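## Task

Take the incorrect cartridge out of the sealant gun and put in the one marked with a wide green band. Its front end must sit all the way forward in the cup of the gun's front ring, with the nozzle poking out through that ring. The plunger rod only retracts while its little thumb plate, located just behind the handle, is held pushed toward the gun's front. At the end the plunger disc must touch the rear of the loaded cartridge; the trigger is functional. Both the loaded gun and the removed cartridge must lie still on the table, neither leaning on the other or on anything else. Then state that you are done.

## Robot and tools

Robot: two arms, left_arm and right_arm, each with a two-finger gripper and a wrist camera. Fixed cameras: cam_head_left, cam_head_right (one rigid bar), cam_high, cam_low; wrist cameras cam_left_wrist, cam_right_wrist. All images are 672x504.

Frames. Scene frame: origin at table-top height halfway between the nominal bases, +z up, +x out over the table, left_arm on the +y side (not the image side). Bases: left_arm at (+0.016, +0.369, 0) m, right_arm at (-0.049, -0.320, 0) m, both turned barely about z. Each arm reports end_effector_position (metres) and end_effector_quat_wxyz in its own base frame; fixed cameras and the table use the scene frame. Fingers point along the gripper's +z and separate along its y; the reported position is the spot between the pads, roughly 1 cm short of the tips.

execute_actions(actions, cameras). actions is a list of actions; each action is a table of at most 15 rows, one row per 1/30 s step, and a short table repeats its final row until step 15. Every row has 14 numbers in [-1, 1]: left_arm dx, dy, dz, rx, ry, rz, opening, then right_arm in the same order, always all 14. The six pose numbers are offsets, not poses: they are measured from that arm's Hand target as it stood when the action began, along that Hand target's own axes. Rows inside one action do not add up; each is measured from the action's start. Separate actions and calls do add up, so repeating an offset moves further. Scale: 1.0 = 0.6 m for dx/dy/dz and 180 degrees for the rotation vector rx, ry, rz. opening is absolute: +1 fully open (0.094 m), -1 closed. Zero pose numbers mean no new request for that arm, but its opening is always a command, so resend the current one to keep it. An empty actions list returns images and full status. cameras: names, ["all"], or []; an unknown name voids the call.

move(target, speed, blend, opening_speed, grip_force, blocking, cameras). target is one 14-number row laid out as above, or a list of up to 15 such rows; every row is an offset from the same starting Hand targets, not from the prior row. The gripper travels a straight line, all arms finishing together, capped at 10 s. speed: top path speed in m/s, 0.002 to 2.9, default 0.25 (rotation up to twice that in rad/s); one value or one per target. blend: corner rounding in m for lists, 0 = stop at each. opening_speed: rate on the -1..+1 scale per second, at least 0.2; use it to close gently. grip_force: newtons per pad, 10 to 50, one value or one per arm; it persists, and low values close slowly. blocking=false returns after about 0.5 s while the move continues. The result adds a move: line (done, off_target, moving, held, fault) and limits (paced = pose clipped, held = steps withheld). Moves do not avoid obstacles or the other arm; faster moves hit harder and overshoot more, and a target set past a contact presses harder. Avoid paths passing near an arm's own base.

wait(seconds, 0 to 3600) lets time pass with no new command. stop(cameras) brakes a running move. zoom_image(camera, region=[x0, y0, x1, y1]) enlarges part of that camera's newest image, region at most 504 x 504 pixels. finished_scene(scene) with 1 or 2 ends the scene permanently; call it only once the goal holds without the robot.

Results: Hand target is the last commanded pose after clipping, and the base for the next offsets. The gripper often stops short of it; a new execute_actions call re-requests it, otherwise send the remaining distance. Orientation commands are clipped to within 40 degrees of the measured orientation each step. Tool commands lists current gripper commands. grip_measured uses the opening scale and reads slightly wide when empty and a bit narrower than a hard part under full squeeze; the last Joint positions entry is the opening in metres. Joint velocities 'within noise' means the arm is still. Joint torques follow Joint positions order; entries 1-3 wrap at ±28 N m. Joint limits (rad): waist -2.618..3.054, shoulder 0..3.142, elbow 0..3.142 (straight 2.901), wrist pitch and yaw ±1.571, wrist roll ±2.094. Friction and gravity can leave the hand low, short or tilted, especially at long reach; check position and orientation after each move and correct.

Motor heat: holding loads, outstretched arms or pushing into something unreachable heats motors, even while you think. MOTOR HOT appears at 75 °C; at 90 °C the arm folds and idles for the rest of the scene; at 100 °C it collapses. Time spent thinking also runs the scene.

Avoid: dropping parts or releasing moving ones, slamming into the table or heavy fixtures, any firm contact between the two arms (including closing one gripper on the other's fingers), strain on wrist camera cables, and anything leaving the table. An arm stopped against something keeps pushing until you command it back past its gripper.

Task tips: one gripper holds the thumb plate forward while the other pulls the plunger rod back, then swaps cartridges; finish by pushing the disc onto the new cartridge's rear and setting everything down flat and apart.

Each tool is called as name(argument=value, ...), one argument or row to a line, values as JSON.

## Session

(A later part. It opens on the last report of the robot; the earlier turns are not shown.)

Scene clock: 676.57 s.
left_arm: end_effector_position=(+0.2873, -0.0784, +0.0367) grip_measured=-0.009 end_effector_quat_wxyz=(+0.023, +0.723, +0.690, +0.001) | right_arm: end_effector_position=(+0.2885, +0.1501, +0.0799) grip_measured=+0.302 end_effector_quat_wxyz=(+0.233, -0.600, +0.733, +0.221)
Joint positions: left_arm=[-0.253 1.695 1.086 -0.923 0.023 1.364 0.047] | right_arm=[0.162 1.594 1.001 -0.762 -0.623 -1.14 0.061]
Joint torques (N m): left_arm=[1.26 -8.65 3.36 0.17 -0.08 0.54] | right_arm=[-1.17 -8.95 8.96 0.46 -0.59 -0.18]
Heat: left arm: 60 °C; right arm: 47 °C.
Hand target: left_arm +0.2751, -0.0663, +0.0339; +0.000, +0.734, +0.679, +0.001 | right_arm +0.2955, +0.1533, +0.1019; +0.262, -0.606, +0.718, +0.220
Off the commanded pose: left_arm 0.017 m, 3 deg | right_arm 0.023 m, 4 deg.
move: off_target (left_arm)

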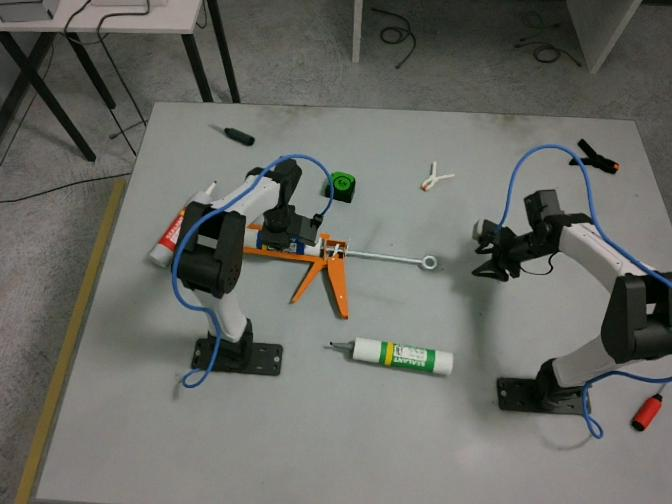

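move(
  target=[
    [-0.0185,0.022,0,0,0,0,-0.1,0,0,0,0,0,0,0.3],
    [-0.0185,0.022,0,0,0,0,0.4,0,0,0,0,0,0,0.3],
    [-0.0185,0.022,-0.13,0,0,0,0.4,0,0,0,0,0,0,0.3],
    [-0.294,0.047,-0.094,0,0,-0.5106,-0.4,-0.031,-0.002,0.037,-0.0239,0,-0.0285,0.3],
  ],
  speed=[0.08,0.08,0.12,0.2],
  blend=[0,0,0.01,0],
  cameras=["cam_left_wrist","cam_right_wrist"],
)

zoom_image(
  camera="cam_left_wrist",
  region=[180, 160, 420, 440],
)

Scene clock: 721.40 s.
left_arm: end_effector_position=(+0.2859, -0.2451, +0.0899) grip_measured=-0.397 end_effector_quat_wxyz=(+0.001, +0.035, +0.999, -0.012) | right_arm: end_effector_position=(+0.2986, +0.1734, +0.0848) grip_measured=+0.302 end_effector_quat_wxyz=(-0.235, +0.640, -0.697, -0.224)
Joint positions: left_arm=[-0.701 1.964 1.646 -1.237 0.017 -0.63 0.028] | right_arm=[0.225 1.663 1.092 -0.779 -0.629 -1.189 0.061]
Joint torques (N m): left_arm=[0.14 -8.31 8.79 0.16 -0.08 -0.18] | right_arm=[0.79 -6.35 8.95 0.42 -0.67 -0.18]
Heat: left arm: 52 °C; right arm: 48 °C.
Hand target: left_arm +0.2895, -0.2444, +0.0902; +0.001, +0.022, +1.000, +0.000 | right_arm +0.3015, +0.1812, +0.0968; -0.248, +0.647, -0.682, -0.235
Off the commanded pose: left_arm 0.004 m, 2 deg | right_arm 0.015 m, 3 deg.
move: off_target (right_arm); target 2's new opening was sent with left_arm's hand 0.003 m and 3 deg from that target
cam_left_wrist: T_world_to_cam=[[-0.10046, -0.99445, 0.03122, -0.21757], [-0.89811, 0.10414, 0.42725, 0.28306], [-0.42813, 0.01488, -0.90359, 0.29842]] pos_world=[0.36013, -0.25028, 0.1555]
cam_right_wrist: T_world_to_cam=[[0.99567, -0.08911, -0.02656, -0.27964], [-0.09278, -0.97113, -0.21975, 0.25145], [-0.00621, 0.22126, -0.97519, 0.13043]] pos_world=[0.30257, 0.19041, 0.17502]

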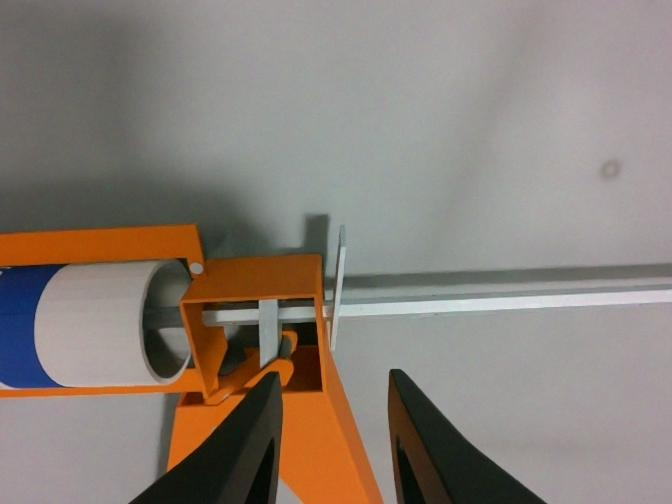

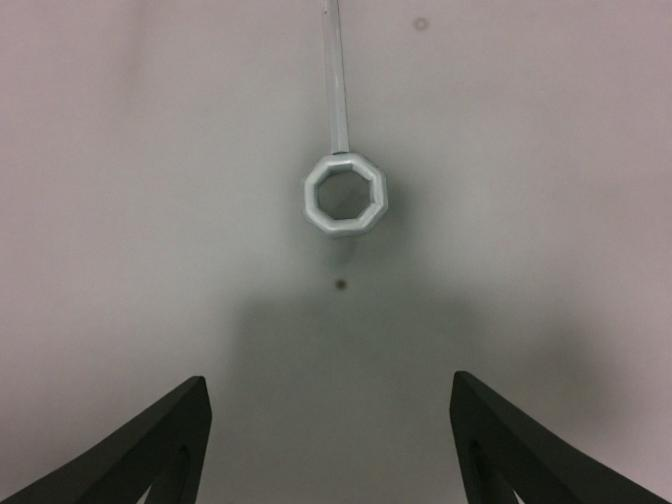

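Scaled by 1.800 from the camera's image (finer frame: 960x720).

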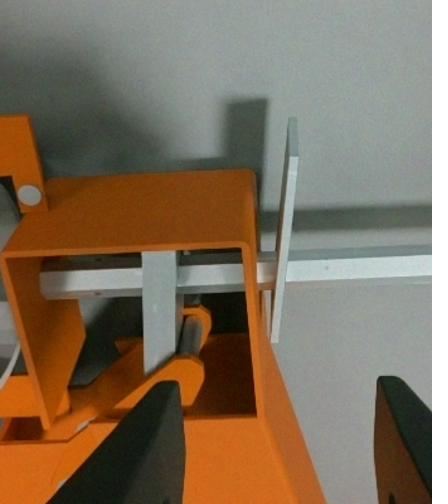

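move(
  target=[-0.001,0.0045,0.05,0,0,-0.012,-0.55,-0.013,-0.009,0.095,0,0,0,0.3],
  speed=0.1,
  cameras=["cam_left_wrist","cam_right_wrist"],
)

zoom_image(
  camera="cam_left_wrist",
  region=[180, 220, 420, 500],
)

Scene clock: 809.97 s.
left_arm: end_effector_position=(+0.2836, -0.2431, +0.0698) grip_measured=-0.547 end_effector_quat_wxyz=(-0.005, +0.020, +1.000, -0.007) | right_arm: end_effector_position=(+0.3005, +0.2185, +0.0555) grip_measured=+0.302 end_effector_quat_wxyz=(-0.229, +0.645, -0.688, -0.241)
Joint positions: left_arm=[-0.701 1.976 1.583 -1.177 0.017 -0.661 0.021] | right_arm=[0.35 1.77 1.079 -0.607 -0.629 -1.068 0.061]
Joint torques (N m): left_arm=[0.84 -8.72 5.11 0.62 -0.07 -0.15] | right_arm=[0.65 -7.15 5.55 1.16 -0.32 0.04]
Heat: left arm: 53 °C; right arm: 48 °C.
Hand target: left_arm +0.2903, -0.2417, +0.0602; +0.001, +0.003, +1.000, +0.000 | right_arm +0.3092, +0.2234, +0.0582; -0.248, +0.647, -0.682, -0.235
Off the commanded pose: left_arm 0.012 m, 2 deg | right_arm 0.010 m, 3 deg.
move: off_target (left_arm, right_arm)
cam_left_wrist: T_world_to_cam=[[-0.06957, -0.99733, 0.02232, -0.22411], [-0.89553, 0.0723, 0.43909, 0.28005], [-0.43954, 0.01056, -0.89816, 0.28106]] pos_world=[0.35874, -0.24673, 0.13448]
cam_right_wrist: T_world_to_cam=[[0.99683, -0.05934, -0.05293, -0.28367], [-0.07018, -0.96953, -0.2347, 0.28269], [-0.03739, 0.23768, -0.97062, 0.09747]] pos_world=[0.30626, 0.23407, 0.14594]

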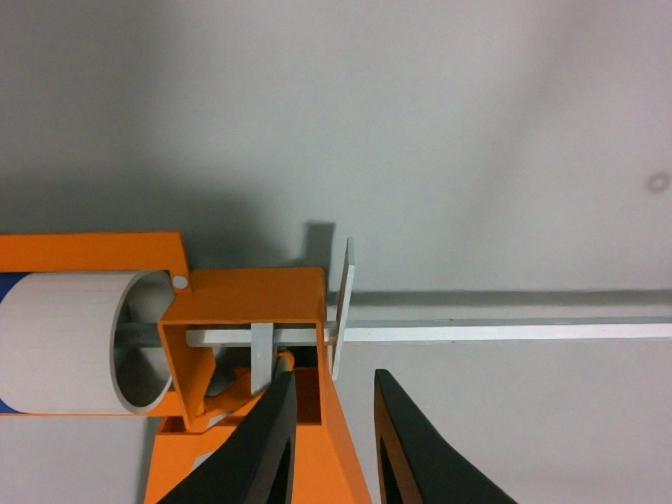

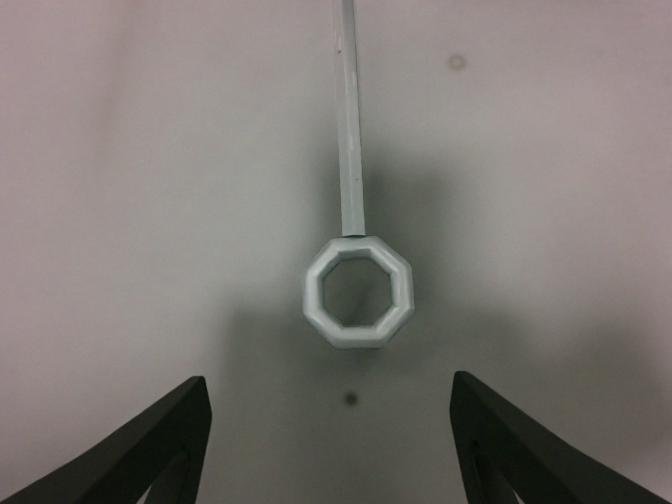

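Scaled by 1.800 from the camera's image (finer frame: 960x720).

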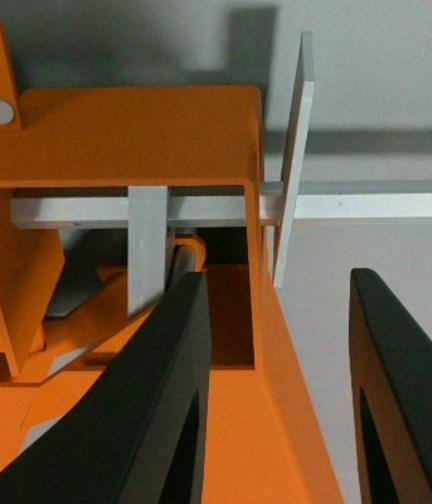

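move(
  target=[
    [-0.008,0.005,0.02,0,0,0,-0.55,0.001,-0.0077,0.045,0,0,0,0.3],
    [-0.008,0.005,0.02,0,0,0,-0.55,0.001,-0.0077,0.085,0,0,0,0.3],
  ],
  speed=0.06,
  blend=[0.01,0],
  cameras=["cam_left_wrist","cam_right_wrist"],
)

zoom_image(
  camera="cam_left_wrist",
  region=[180, 220, 420, 500],
)

Scene clock: 829.13 s.
left_arm: end_effector_position=(+0.2878, -0.2421, +0.0592) grip_measured=-0.547 end_effector_quat_wxyz=(-0.004, +0.015, +1.000, -0.008) | right_arm: end_effector_position=(+0.3058, +0.2506, +0.0166) grip_measured=+0.302 end_effector_quat_wxyz=(-0.228, +0.645, -0.687, -0.245)
Joint positions: left_arm=[-0.692 1.99 1.56 -1.137 0.017 -0.661 0.021] | right_arm=[0.431 1.898 1.061 -0.409 -0.612 -0.974 0.061]
Joint torques (N m): left_arm=[1.11 -8.58 5 0.64 -0.14 -0.03] | right_arm=[0.47 -7.9 5.24 1.29 -0.22 0.05]
Heat: left arm: 51 °C; right arm: 47 °C.
Hand target: left_arm +0.2951, -0.2387, +0.0482; +0.001, +0.003, +1.000, +0.000 | right_arm +0.3155, +0.2555, +0.0188; -0.248, +0.647, -0.682, -0.235
Off the commanded pose: left_arm 0.014 m, 2 deg | right_arm 0.011 m, 3 deg.
move: off_target (left_arm, right_arm)
cam_left_wrist: T_world_to_cam=[[-0.06035, -0.99789, 0.02412, -0.22539], [-0.89718, 0.06482, 0.43689, 0.28724], [-0.43753, 0.00473, -0.89919, 0.27139]] pos_world=[0.36284, -0.24481, 0.12398]
cam_right_wrist: T_world_to_cam=[[0.99679, -0.05548, -0.05766, -0.28992], [-0.06775, -0.96861, -0.23918, 0.3041], [-0.04258, 0.24232, -0.96926, 0.05274]] pos_world=[0.31184, 0.26569, 0.10714]

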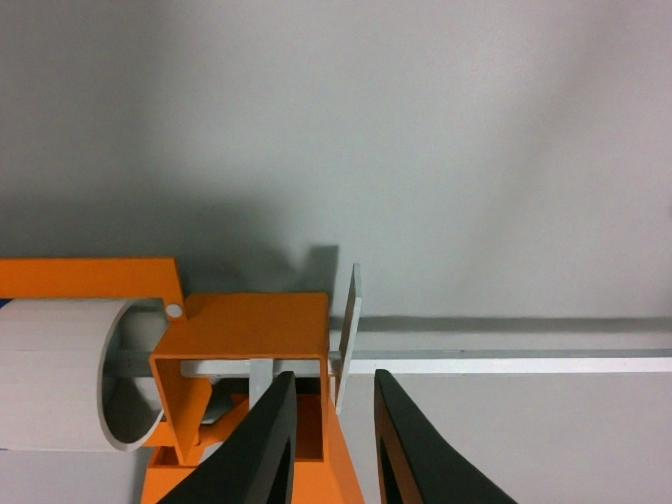

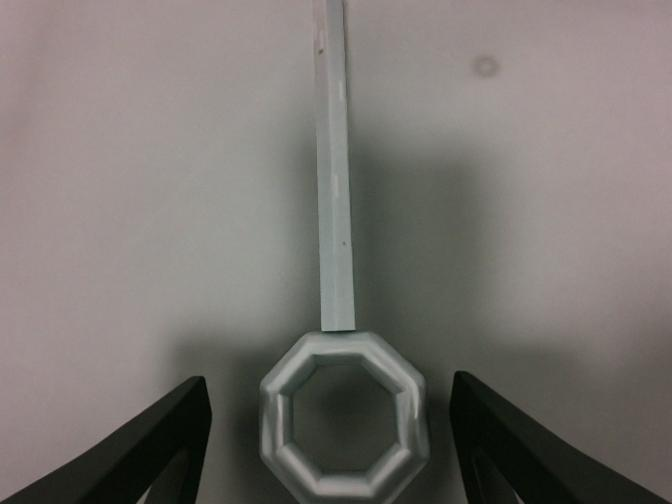

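Scaled by 1.800 from the camera's image (finer frame: 960x720).

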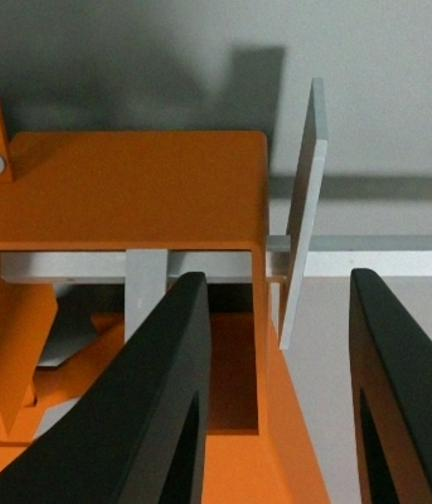

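move(
  target=[
    [-0.002,0.0,0.018,0,0,0,-0.55,0,0,0,0,0,0,-0.4],
  ],
  speed=0.04,
  cameras=["cam_left_wrist","cam_right_wrist"],
)

zoom_image(
  camera="cam_left_wrist",
  region=[180, 220, 420, 500],
)

Scene clock: 849.30 s.
left_arm: end_effector_position=(+0.2884, -0.2426, +0.0473) grip_measured=-0.547 end_effector_quat_wxyz=(-0.005, +0.015, +1.000, -0.007) | right_arm: end_effector_position=(+0.3062, +0.2505, +0.0166) grip_measured=-0.216 end_effector_quat_wxyz=(-0.229, +0.645, -0.687, -0.244)
Joint positions: left_arm=[-0.692 2.005 1.534 -1.099 0.017 -0.661 0.021] | right_arm=[0.431 1.898 1.061 -0.408 -0.61 -0.973 0.037]
Joint torques (N m): left_arm=[1.25 -8.84 4.97 0.63 -0.1 -0.01] | right_arm=[0.49 -7.76 5.23 1.3 -0.24 0.03]
Heat: left arm: 53 °C; right arm: 47 °C.
Hand target: left_arm +0.2963, -0.2387, +0.0374; +0.001, +0.003, +1.000, +0.000 | right_arm +0.3155, +0.2555, +0.0188; -0.248, +0.647, -0.682, -0.235
Off the commanded pose: left_arm 0.013 m, 2 deg | right_arm 0.011 m, 3 deg.
move: off_target (left_arm)
cam_left_wrist: T_world_to_cam=[[-0.06036, -0.99793, 0.0223, -0.22546], [-0.89614, 0.06402, 0.43914, 0.29232], [-0.43965, 0.00652, -0.89814, 0.262]] pos_world=[0.36354, -0.24541, 0.11198]
cam_right_wrist: T_world_to_cam=[[0.99675, -0.05722, -0.05661, -0.28997], [-0.06916, -0.96865, -0.2386, 0.3045], [-0.04119, 0.24174, -0.96947, 0.0524]] pos_world=[0.31224, 0.26569, 0.10704]

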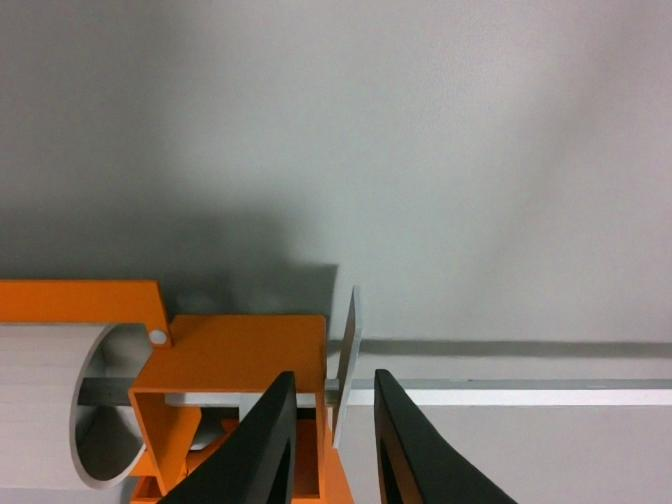

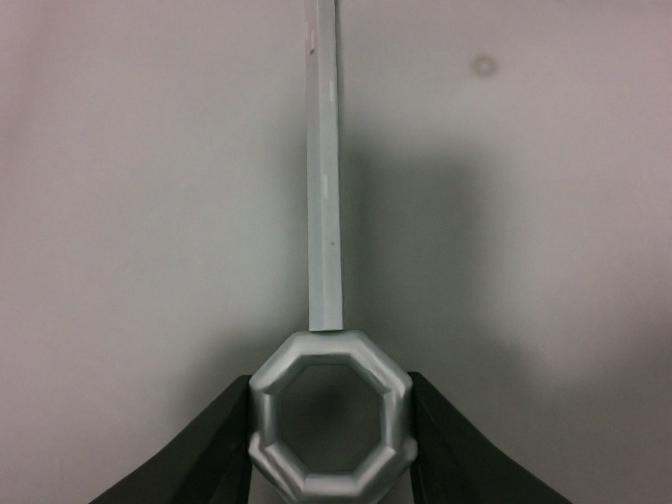

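Scaled by 1.800 from the camera's image (finer frame: 960x720).

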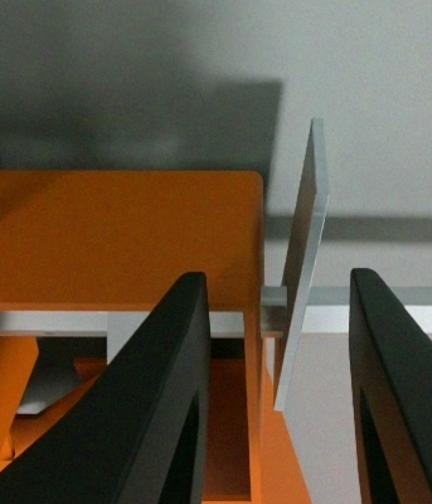

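move(
  target=[
    [-0.003,0.0,0.012,0,0,0,-0.55,0,0,0,0,0,0,-0.4],
  ],
  speed=0.04,
  cameras=["cam_left_wrist"],
)

zoom_image(
  camera="cam_left_wrist",
  region=[180, 220, 420, 500],
)

Scene clock: 859.17 s.
left_arm: end_effector_position=(+0.2904, -0.2428, +0.0466) grip_measured=-0.547 end_effector_quat_wxyz=(-0.002, +0.014, +1.000, -0.009) | right_arm: end_effector_position=(+0.3062, +0.2505, +0.0166) grip_measured=-0.216 end_effector_quat_wxyz=(-0.229, +0.645, -0.687, -0.244)
Joint positions: left_arm=[-0.689 2.005 1.531 -1.088 0.017 -0.661 0.021] | right_arm=[0.431 1.898 1.061 -0.408 -0.61 -0.973 0.037]
Joint torques (N m): left_arm=[1.14 -7.87 4.4 0.75 -0.11 0.01] | right_arm=[0.5 -7.77 5.31 1.34 -0.23 0.04]
Heat: left arm: 52 °C; right arm: 46 °C.
Hand target: left_arm +0.2981, -0.2387, +0.0302; +0.001, +0.003, +1.000, +0.000 | right_arm +0.3155, +0.2555, +0.0188; -0.248, +0.647, -0.682, -0.235
Off the commanded pose: left_arm 0.019 m, 2 deg | right_arm 0.011 m, 3 deg.
move: off_target (left_arm)
cam_left_wrist: T_world_to_cam=[[-0.05742, -0.99799, 0.02678, -0.22664], [-0.89891, 0.06335, 0.43353, 0.29543], [-0.43435, 0.00082, -0.90074, 0.25945]] pos_world=[0.36524, -0.24511, 0.11169]

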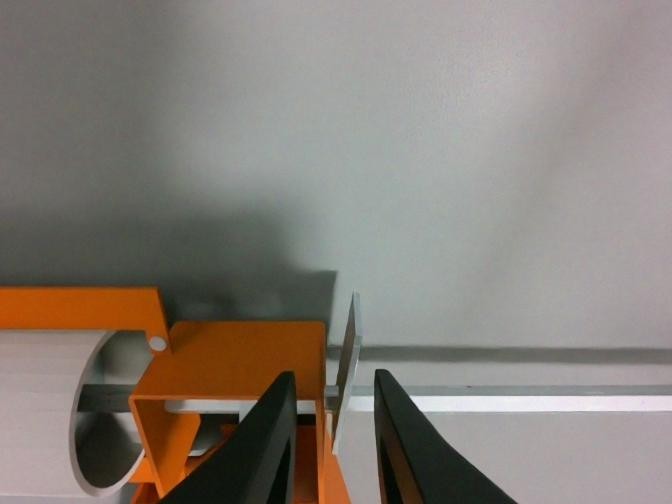

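Scaled by 1.800 from the camera's image (finer frame: 960x720).

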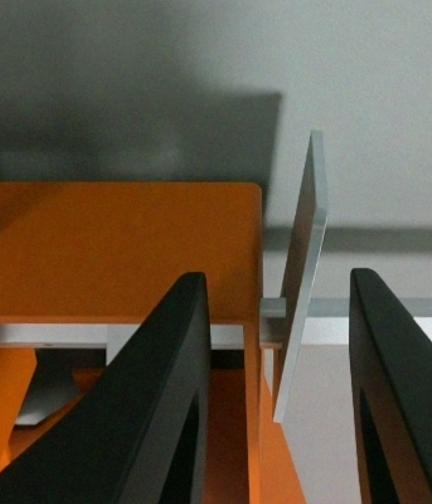

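move(
  target=[
    [0,0.0,-0.045,0,0,0,-0.55,0,0,0,0,0,0,-0.4],
    [-0.021,0.0,-0.045,0,0,0,-0.55,0,0,0,0,0,0,-0.4],
    [-0.021,0.0,-0.01,0,0,0,-0.55,0,0,0,0,0,0,-0.4],
  ],
  speed=0.06,
  cameras=["cam_left_wrist"],
)

zoom_image(
  camera="cam_left_wrist",
  region=[180, 220, 420, 500],
)

Scene clock: 934.77 s.
left_arm: end_effector_position=(+0.3041, -0.2417, +0.0468) grip_measured=-0.547 end_effector_quat_wxyz=(-0.004, +0.002, +1.000, -0.007) | right_arm: end_effector_position=(+0.3062, +0.2505, +0.0166) grip_measured=-0.216 end_effector_quat_wxyz=(-0.229, +0.645, -0.687, -0.244)
Joint positions: left_arm=[-0.664 2.048 1.595 -1.116 0.017 -0.661 0.021] | right_arm=[0.431 1.898 1.061 -0.408 -0.61 -0.973 0.037]
Joint torques (N m): left_arm=[0.85 -9.17 5.15 0.66 -0.09 0.2] | right_arm=[0.51 -7.84 5.31 1.27 -0.23 0.03]
Heat: left arm: 49 °C; right arm: 45 °C.
Hand target: left_arm +0.3107, -0.2388, +0.0362; +0.001, +0.003, +1.000, +0.000 | right_arm +0.3155, +0.2555, +0.0188; -0.248, +0.647, -0.682, -0.235
Off the commanded pose: left_arm 0.013 m, 1 deg | right_arm 0.011 m, 3 deg.
move: off_target (left_arm)
cam_left_wrist: T_world_to_cam=[[-0.03283, -0.99919, 0.02322, -0.23231], [-0.89812, 0.03969, 0.43795, 0.30137], [-0.43852, -0.00648, -0.8987, 0.26501]] pos_world=[0.37925, -0.24237, 0.11158]

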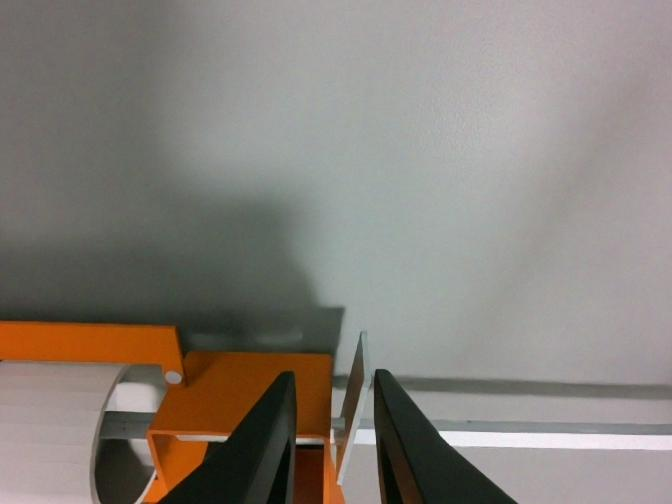

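Scaled by 1.800 from the camera's image (finer frame: 960x720).

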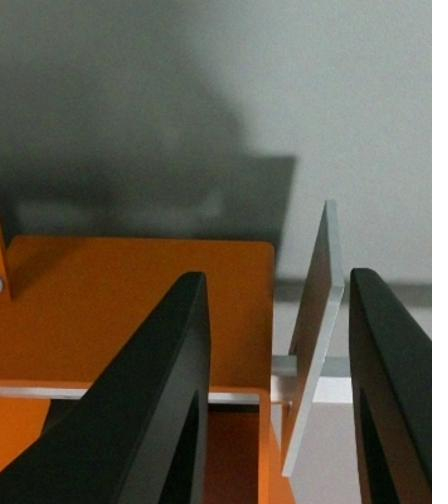

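move(
  target=[
    [0.003,-0.004,0.002,0,0,0,-0.5,0,0,0,0,0,0,-0.4],
    [0.003,-0.004,0.028,0,0,0,-0.5,0,0,0,0,0,0,-0.4],
  ],
  speed=0.05,
  cameras=["cam_left_wrist"],
)

zoom_image(
  camera="cam_left_wrist",
  region=[180, 220, 420, 500],
)

Scene clock: 948.47 s.
left_arm: end_effector_position=(+0.3046, -0.2417, +0.0305) grip_measured=-0.503 end_effector_quat_wxyz=(-0.004, +0.002, +1.000, -0.007) | right_arm: end_effector_position=(+0.3062, +0.2505, +0.0166) grip_measured=-0.216 end_effector_quat_wxyz=(-0.229, +0.645, -0.687, -0.244)
Joint positions: left_arm=[-0.664 2.065 1.554 -1.058 0.015 -0.661 0.023] | right_arm=[0.431 1.898 1.061 -0.408 -0.61 -0.973 0.037]
Joint torques (N m): left_arm=[0.03 -9.26 5.05 0.58 -0.12 0.14] | right_arm=[0.49 -7.83 5.34 1.23 -0.17 0.08]
Heat: left arm: 50 °C; right arm: 45 °C.
Hand target: left_arm +0.3089, -0.2412, +0.0194; +0.001, +0.003, +1.000, +0.000 | right_arm +0.3155, +0.2555, +0.0188; -0.248, +0.647, -0.682, -0.235
Off the commanded pose: left_arm 0.012 m, 1 deg | right_arm 0.011 m, 3 deg.
move: off_target (left_arm)
cam_left_wrist: T_world_to_cam=[[-0.03279, -0.99922, 0.02194, -0.23202], [-0.89851, 0.03908, 0.4372, 0.30895], [-0.43772, -0.00538, -0.8991, 0.25054]] pos_world=[0.37965, -0.24257, 0.09528]

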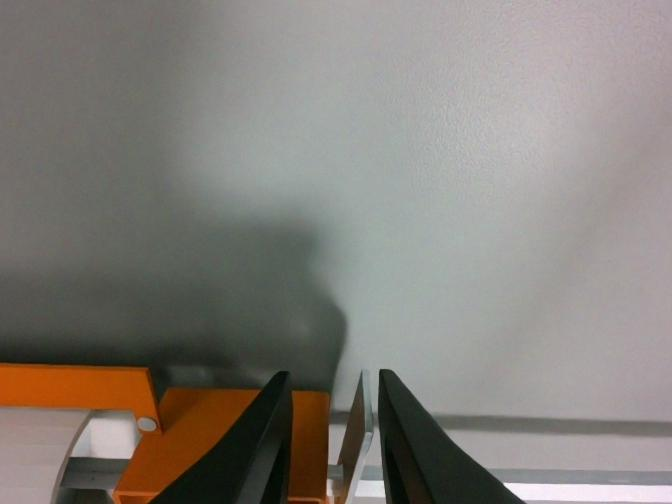

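Scaled by 1.800 from the camera's image (finer frame: 960x720).

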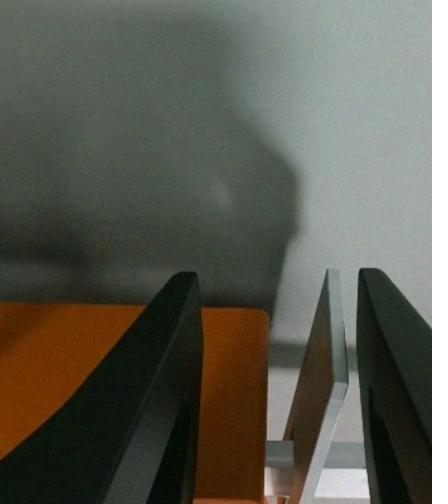

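move(
  target=[
    [0.0,0.02,0.0,0,0,0,-0.5,0,0,0,0,0,0,-0.4],
  ],
  speed=0.05,
  cameras=["cam_left_wrist"],
)

zoom_image(
  camera="cam_left_wrist",
  region=[180, 220, 420, 500],
)

Scene clock: 955.17 s.
left_arm: end_effector_position=(+0.3065, -0.2395, +0.0231) grip_measured=-0.502 end_effector_quat_wxyz=(+0.000, +0.003, +1.000, -0.010) | right_arm: end_effector_position=(+0.3062, +0.2505, +0.0166) grip_measured=-0.216 end_effector_quat_wxyz=(-0.229, +0.645, -0.687, -0.244)
Joint positions: left_arm=[-0.656 2.065 1.523 -1.018 0.015 -0.65 0.023] | right_arm=[0.431 1.898 1.061 -0.408 -0.61 -0.973 0.037]
Joint torques (N m): left_arm=[1.58 -11.21 4.42 0.4 -0.11 0.29] | right_arm=[0.46 -7.64 5.44 1.27 -0.23 0.04]
Heat: left arm: 50 °C; right arm: 45 °C.
Hand target: left_arm +0.3090, -0.2292, +0.0194; +0.001, +0.003, +1.000, +0.000 | right_arm +0.3155, +0.2555, +0.0188; -0.248, +0.647, -0.682, -0.235
Off the commanded pose: left_arm 0.011 m, 1 deg | right_arm 0.011 m, 3 deg.
move: off_target (left_arm)
cam_left_wrist: T_world_to_cam=[[-0.03612, -0.99897, 0.02739, -0.22849], [-0.90161, 0.0444, 0.43027, 0.31619], [-0.43104, -0.00916, -0.90229, 0.24181]] pos_world=[0.38105, -0.24008, 0.08839]

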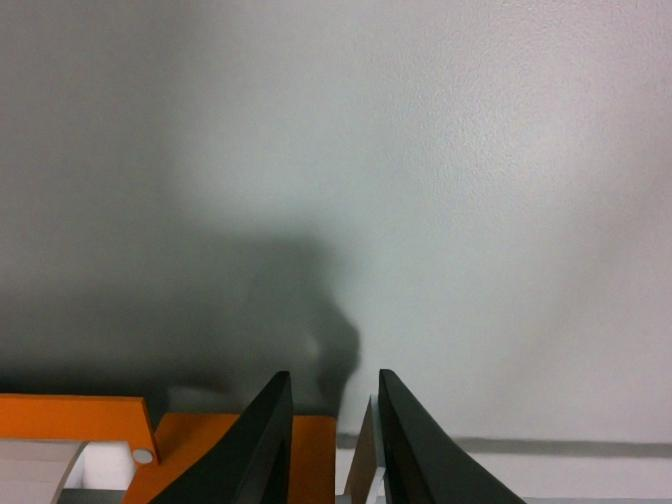

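Scaled by 1.800 from the camera's image (finer frame: 960x720).

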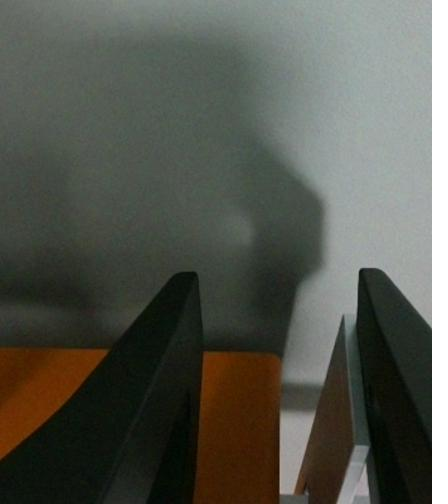

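move(
  target=[
    [0.0,0.018,-0.008,0,0,0,-0.5,0,0,0,0,0,0,-0.4],
  ],
  speed=0.05,
  cameras=["cam_left_wrist","cam_head_right"],
)

zoom_image(
  camera="cam_head_right",
  region=[300, 200, 480, 320],
)

Scene clock: 966.03 s.
left_arm: end_effector_position=(+0.3082, -0.2370, +0.0191) grip_measured=-0.502 end_effector_quat_wxyz=(-0.002, +0.004, +1.000, -0.016) | right_arm: end_effector_position=(+0.3060, +0.2517, +0.0168) grip_measured=-0.216 end_effector_quat_wxyz=(-0.229, +0.645, -0.687, -0.244)
Joint positions: left_arm=[-0.643 2.065 1.506 -0.996 0.029 -0.635 0.023] | right_arm=[0.434 1.898 1.061 -0.405 -0.61 -0.97 0.037]
Joint torques (N m): left_arm=[2.41 -13.53 4.04 0.23 -0.2 0.33] | right_arm=[0.23 -7.77 5.16 1.22 -0.21 0.02]
Heat: left arm: 52 °C; right arm: 45 °C.
Hand target: left_arm +0.3090, -0.2184, +0.0243; +0.001, +0.003, +1.000, +0.000 | right_arm +0.3155, +0.2555, +0.0188; -0.248, +0.647, -0.682, -0.235
Off the commanded pose: left_arm 0.019 m, 2 deg | right_arm 0.010 m, 3 deg.
move: off_target (left_arm)
cam_left_wrist: T_world_to_cam=[[-0.0376, -0.99844, 0.04138, -0.22559], [-0.89968, 0.05184, 0.43347, 0.32045], [-0.43493, -0.02093, -0.90022, 0.23735]] pos_world=[0.38305, -0.23689, 0.08409]
Images, in order (width x height): cam_head_right 672x504, cam_left_wrist 672x504.

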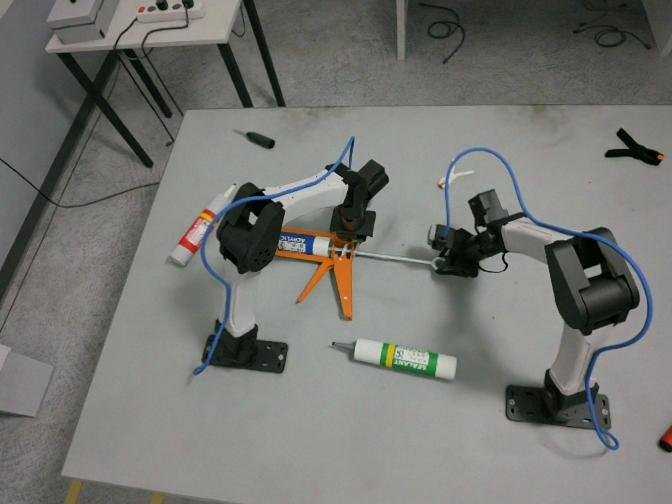

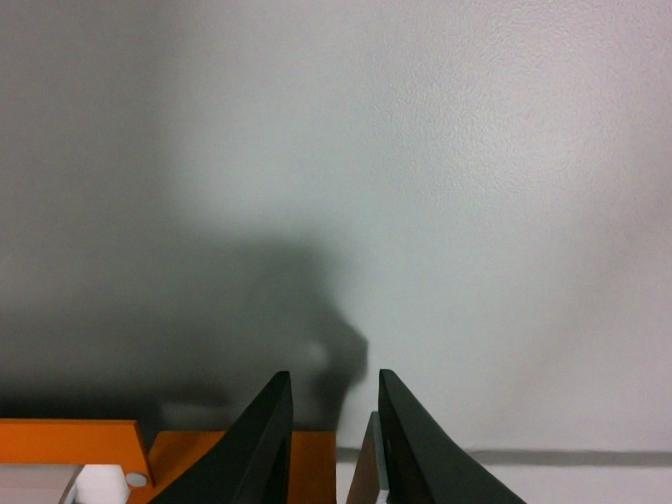

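Scaled by 2.800 from the camera's image (finer frame: 960x720).

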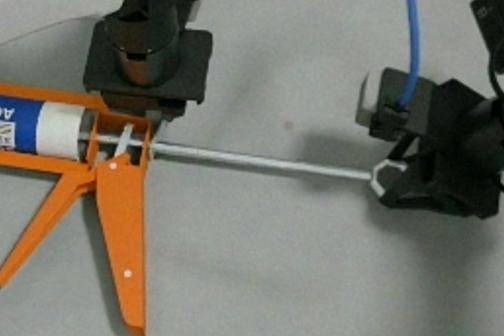

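move(
  target=[
    [0.0,0.005,-0.015,0,0,0,-0.5,0.0447,0,-0.0375,0,0,0,-0.4],
  ],
  speed=0.04,
  cameras=["cam_left_wrist","cam_head_right","cam_right_wrist"],
)

zoom_image(
  camera="cam_head_right",
  region=[300, 200, 480, 320],
)

Scene clock: 982.30 s.
left_arm: end_effector_position=(+0.3064, -0.2433, +0.0194) grip_measured=-0.502 end_effector_quat_wxyz=(-0.009, +0.005, +0.999, -0.033) | right_arm: end_effector_position=(+0.3058, +0.2426, +0.0163) grip_measured=-0.216 end_effector_quat_wxyz=(-0.247, +0.645, -0.673, -0.265)
Joint positions: left_arm=[-0.643 2.065 1.506 -0.987 0.064 -0.633 0.023] | right_arm=[0.386 1.898 1.027 -0.379 -0.681 -1.026 0.037]
Joint torques (N m): left_arm=[2.92 -14.71 5.01 -0.12 -0.5 0.36] | right_arm=[-4.26 -11.34 3.93 0.51 0.03 -0.43]
Heat: left arm: 56 °C; right arm: 45 °C.
Hand target: left_arm +0.3091, -0.2154, +0.0333; +0.001, +0.003, +1.000, +0.000 | right_arm +0.3137, +0.2205, +0.0187; -0.248, +0.647, -0.682, -0.235
Off the commanded pose: left_arm 0.031 m, 4 deg | right_arm 0.024 m, 4 deg.
move: off_target (left_arm, right_arm)
cam_left_wrist: T_world_to_cam=[[-0.03912, -0.99637, 0.07557, -0.23168], [-0.89353, 0.06874, 0.44372, 0.32104], [-0.4473, -0.05016, -0.89297, 0.23329]] pos_world=[0.38214, -0.24121, 0.08338]
cam_right_wrist: T_world_to_cam=[[0.99786, -0.03525, -0.05508, -0.29566], [-0.05005, -0.95374, -0.29643, 0.2883], [-0.04209, 0.29856, -0.95346, 0.04026]] pos_world=[0.31115, 0.25253, 0.10756]
Images, in order (width x height): cam_head_right 672x504, cam_left_wrist 672x504, cam_right_wrist 672x504.

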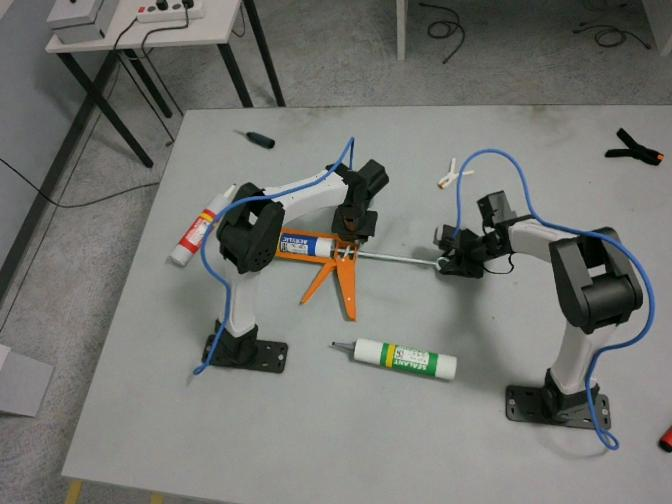

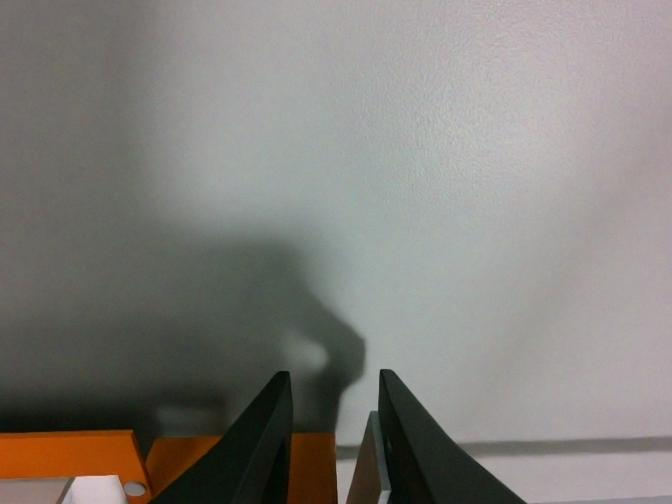

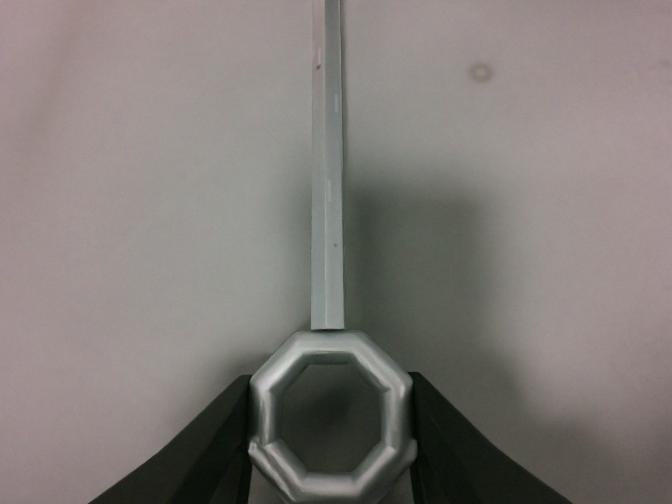

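Scaled by 2.800 from the camera's image (finer frame: 960x720).

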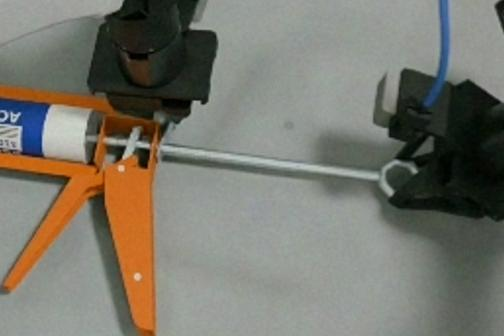

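move(
  target=[
    [0.0,0.02,-0.005,0,0,0,-0.5,-0.03,0,0.025,0,0,0,-0.4],
  ],
  speed=0.05,
  cameras=["cam_left_wrist","cam_head_right","cam_high"],
)

zoom_image(
  camera="cam_head_right",
  region=[320, 220, 390, 280],
)

zoom_image(
  camera="cam_left_wrist",
  region=[300, 360, 460, 504],
)

Scene clock: 1039.70 s.
left_arm: end_effector_position=(+0.3063, -0.2369, +0.0231) grip_measured=-0.502 end_effector_quat_wxyz=(-0.008, +0.010, +0.999, -0.037) | right_arm: end_effector_position=(+0.3034, +0.2501, +0.0162) grip_measured=-0.216 end_effector_quat_wxyz=(-0.245, +0.645, -0.674, -0.265)
Joint positions: left_arm=[-0.627 2.042 1.487 -0.985 0.069 -0.609 0.023] | right_arm=[0.411 1.898 1.027 -0.363 -0.67 -0.997 0.037]
Joint torques (N m): left_arm=[3.73 -14.98 4.56 -0.12 -0.51 0.3] | right_arm=[-0.59 -9.21 6.67 0.72 0.15 0]
Heat: left arm: 74 °C; right arm: 44 °C.
Hand target: left_arm +0.3091, -0.2034, +0.0363; +0.001, +0.003, +1.000, +0.000 | right_arm +0.3149, +0.2439, +0.0188; -0.248, +0.647, -0.682, -0.235
Off the commanded pose: left_arm 0.036 m, 4 deg | right_arm 0.013 m, 3 deg.
move: off_target (left_arm, right_arm)
cam_left_wrist: T_world_to_cam=[[-0.04857, -0.99543, 0.08223, -0.22257], [-0.89404, 0.08003, 0.44078, 0.32185], [-0.44535, -0.05211, -0.89384, 0.23578]] pos_world=[0.38194, -0.23502, 0.08719]
Images, in order (width x height): cam_head_right 672x504, cam_high 672x504, cam_left_wrist 672x504.

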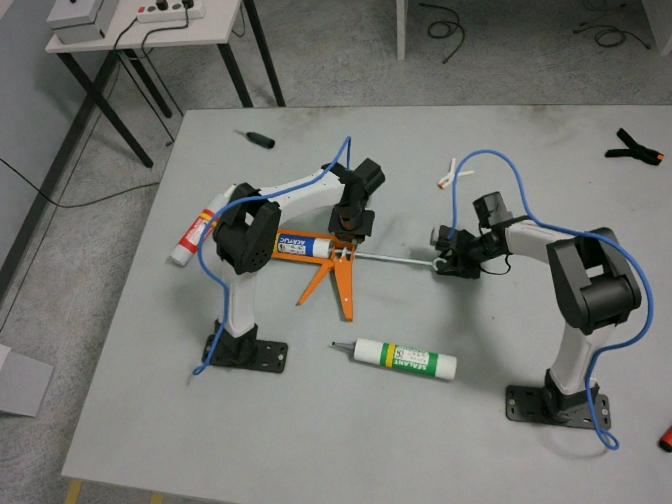

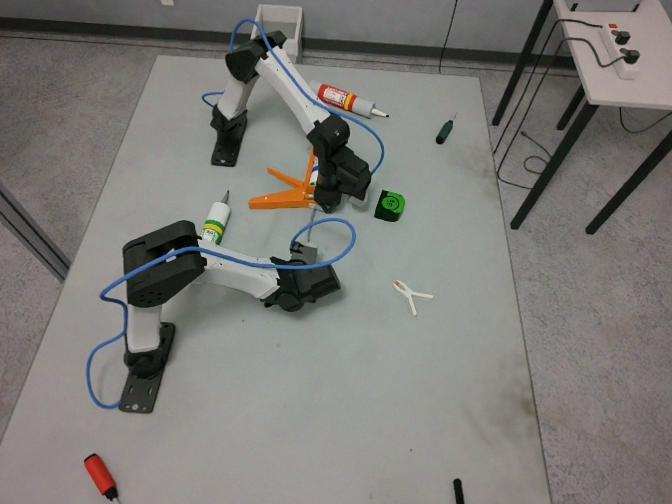

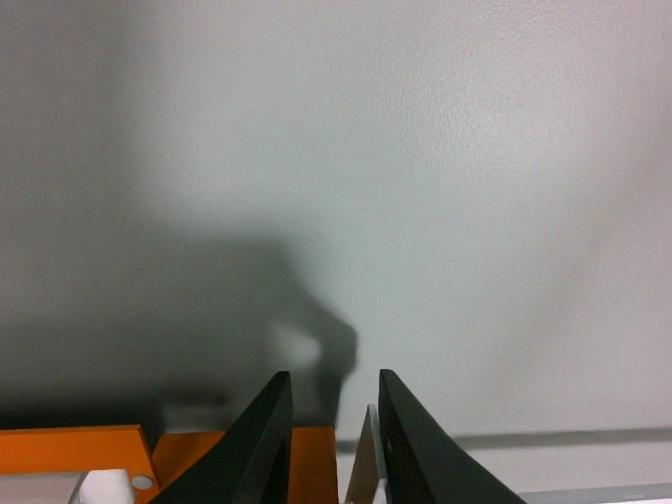

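Scaled by 7.200 from the camera's image (finer frame: 960x720).

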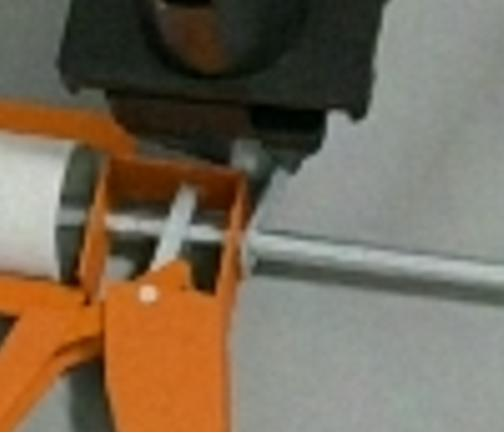

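Scaled by 3.150 from the camera's image (finer frame: 960x720).

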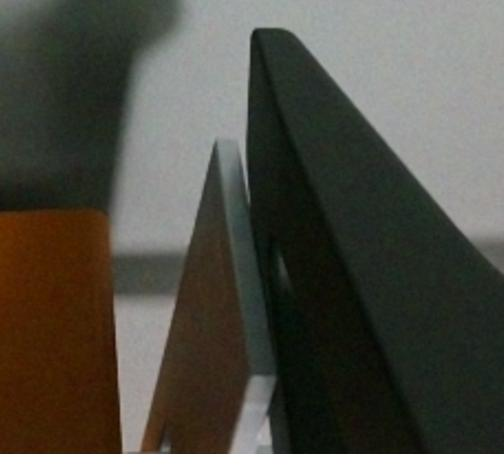

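move(
  target=[
    [0.0,-0.065,-0.0,0,0,0,-0.5,0,0,0,0,0,0,-0.4],
    [0.0,-0.065,-0.12,0,0,0,-0.5,0,0,0,0,0,0,-0.4],
  ],
  speed=0.12,
)

Scene clock: 1048.37 s.
left_arm: end_effector_position=(+0.3046, -0.2440, +0.0974) grip_measured=-0.502 end_effector_quat_wxyz=(-0.011, +0.017, +1.000, -0.003) | right_arm: end_effector_position=(+0.3038, +0.2496, +0.0158) grip_measured=-0.216 end_effector_quat_wxyz=(-0.245, +0.645, -0.675, -0.263)
Joint positions: left_arm=[-0.667 2.05 1.799 -1.335 0.018 -0.633 0.023] | right_arm=[0.411 1.898 1.027 -0.363 -0.666 -0.997 0.037]
Joint torques (N m): left_arm=[0.25 -11.62 8.68 0.08 -0.09 -0.2] | right_arm=[-0.38 -9.14 6.71 0.72 0.16 -0.04]
Heat: left arm: 73 °C; right arm: 45 °C.
Hand target: left_arm +0.3088, -0.2424, +0.1082; +0.001, +0.003, +1.000, +0.000 | right_arm +0.3149, +0.2439, +0.0188; -0.248, +0.647, -0.682, -0.235
Off the commanded pose: left_arm 0.012 m, 2 deg | right_arm 0.013 m, 3 deg.
move: off_target (left_arm)

move(
  target=[
    [0.043,0.12,-0.08,0,0,0.509,-0.2,0,0,0,0,0,0,-0.4],
  ],
  speed=0.2,
  cameras=["cam_left_wrist"],
)

zoom_image(
  camera="cam_left_wrist",
  region=[220, 60, 480, 320],
)

Scene clock: 1107.00 s.
left_arm: end_effector_position=(+0.2890, -0.1796, +0.1473) grip_measured=-0.203 end_effector_quat_wxyz=(+0.000, +0.713, +0.701, -0.004) | right_arm: end_effector_position=(+0.3038, +0.2496, +0.0158) grip_measured=-0.216 end_effector_quat_wxyz=(-0.245, +0.645, -0.675, -0.263)
Joint positions: left_arm=[-0.552 1.839 1.707 -1.441 0.008 1.036 0.037] | right_arm=[0.411 1.898 1.027 -0.363 -0.666 -0.997 0.037]
Joint torques (N m): left_arm=[1.22 -12.15 5 0.06 -0.04 0.36] | right_arm=[-0.51 -9.28 6.76 0.71 0.19 -0.05]
Heat: left arm: 65 °C; right arm: 46 °C.
Hand target: left_arm +0.2834, -0.1703, +0.1563; +0.000, +0.719, +0.695, +0.001 | right_arm +0.3149, +0.2439, +0.0188; -0.248, +0.647, -0.682, -0.235
Off the commanded pose: left_arm 0.014 m, 1 deg | right_arm 0.013 m, 3 deg.
move: off_target (left_arm)
cam_left_wrist: T_world_to_cam=[[-0.99881, 0.04676, 0.0139, 0.29528], [0.04823, 0.9035, 0.42586, 0.12473], [0.00736, 0.42603, -0.90468, 0.29869]] pos_world=[0.28671, -0.25375, 0.213]

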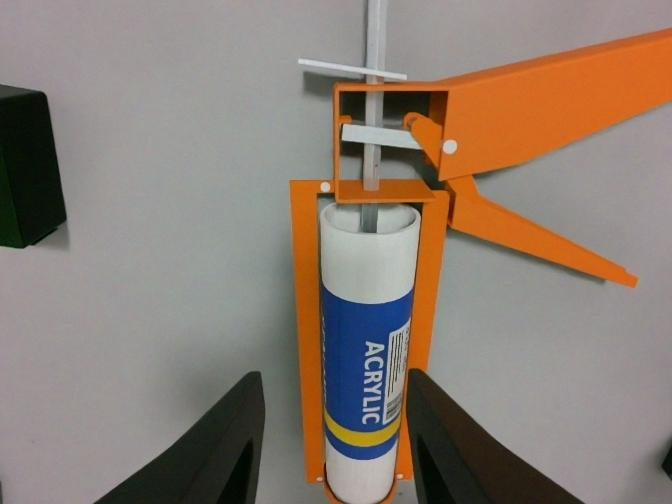

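Scaled by 1.938 from the camera's image (finer frame: 960x720).

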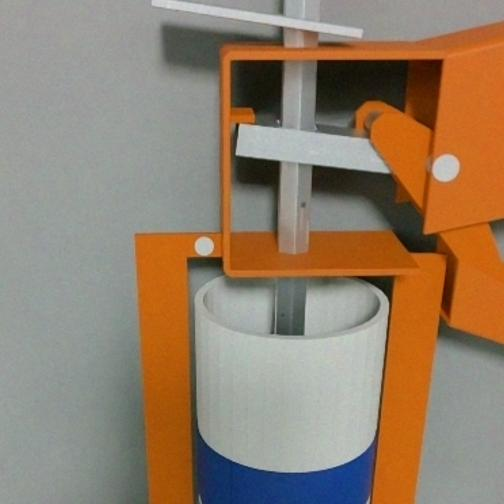

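move(
  target=[
    [-0.124,0.0135,0.05,0,0,-0.503,-0.55,0,0,0,0,0,0,-0.4],
    [-0.124,0.0135,0.1605,0,0,-0.503,-0.55,0,0,0,0,0,0,-0.4],
  ],
  speed=0.2,
  blend=[0.01,0],
  cameras=["cam_left_wrist"],
)

zoom_image(
  camera="cam_left_wrist",
  region=[180, 220, 420, 500],
)

Scene clock: 1166.20 s.
left_arm: end_effector_position=(+0.2833, -0.2436, +0.0673) grip_measured=-0.547 end_effector_quat_wxyz=(-0.008, +0.025, +1.000, -0.004) | right_arm: end_effector_position=(+0.3038, +0.2496, +0.0158) grip_measured=-0.216 end_effector_quat_wxyz=(-0.245, +0.645, -0.675, -0.263)
Joint positions: left_arm=[-0.702 1.985 1.586 -1.179 0.017 -0.652 0.021] | right_arm=[0.411 1.898 1.027 -0.363 -0.666 -0.997 0.037]
Joint torques (N m): left_arm=[0.17 -8.99 5.3 0.59 -0.06 -0.21] | right_arm=[-0.59 -9.22 6.68 0.73 0.14 -0.09]
Heat: left arm: 69 °C; right arm: 47 °C.
Hand target: left_arm +0.2890, -0.2449, +0.0599; +0.001, +0.013, +1.000, +0.000 | right_arm +0.3149, +0.2439, +0.0188; -0.248, +0.647, -0.682, -0.235
Off the commanded pose: left_arm 0.009 m, 2 deg | right_arm 0.013 m, 3 deg.
move: done
cam_left_wrist: T_world_to_cam=[[-0.08017, -0.99662, 0.01789, -0.22099], [-0.89216, 0.07975, 0.44462, 0.28148], [-0.44455, 0.01969, -0.89554, 0.28213]] pos_world=[0.35883, -0.24824, 0.13146]

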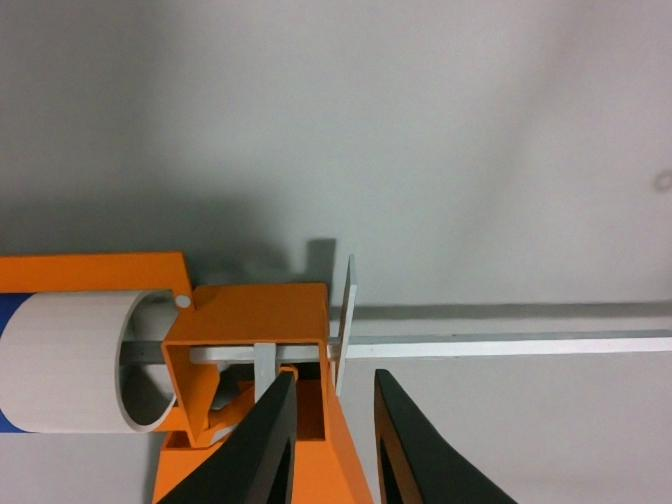

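Scaled by 1.800 from the camera's image (finer frame: 960x720).

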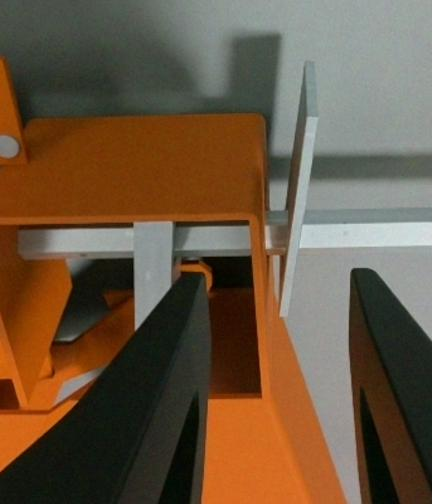

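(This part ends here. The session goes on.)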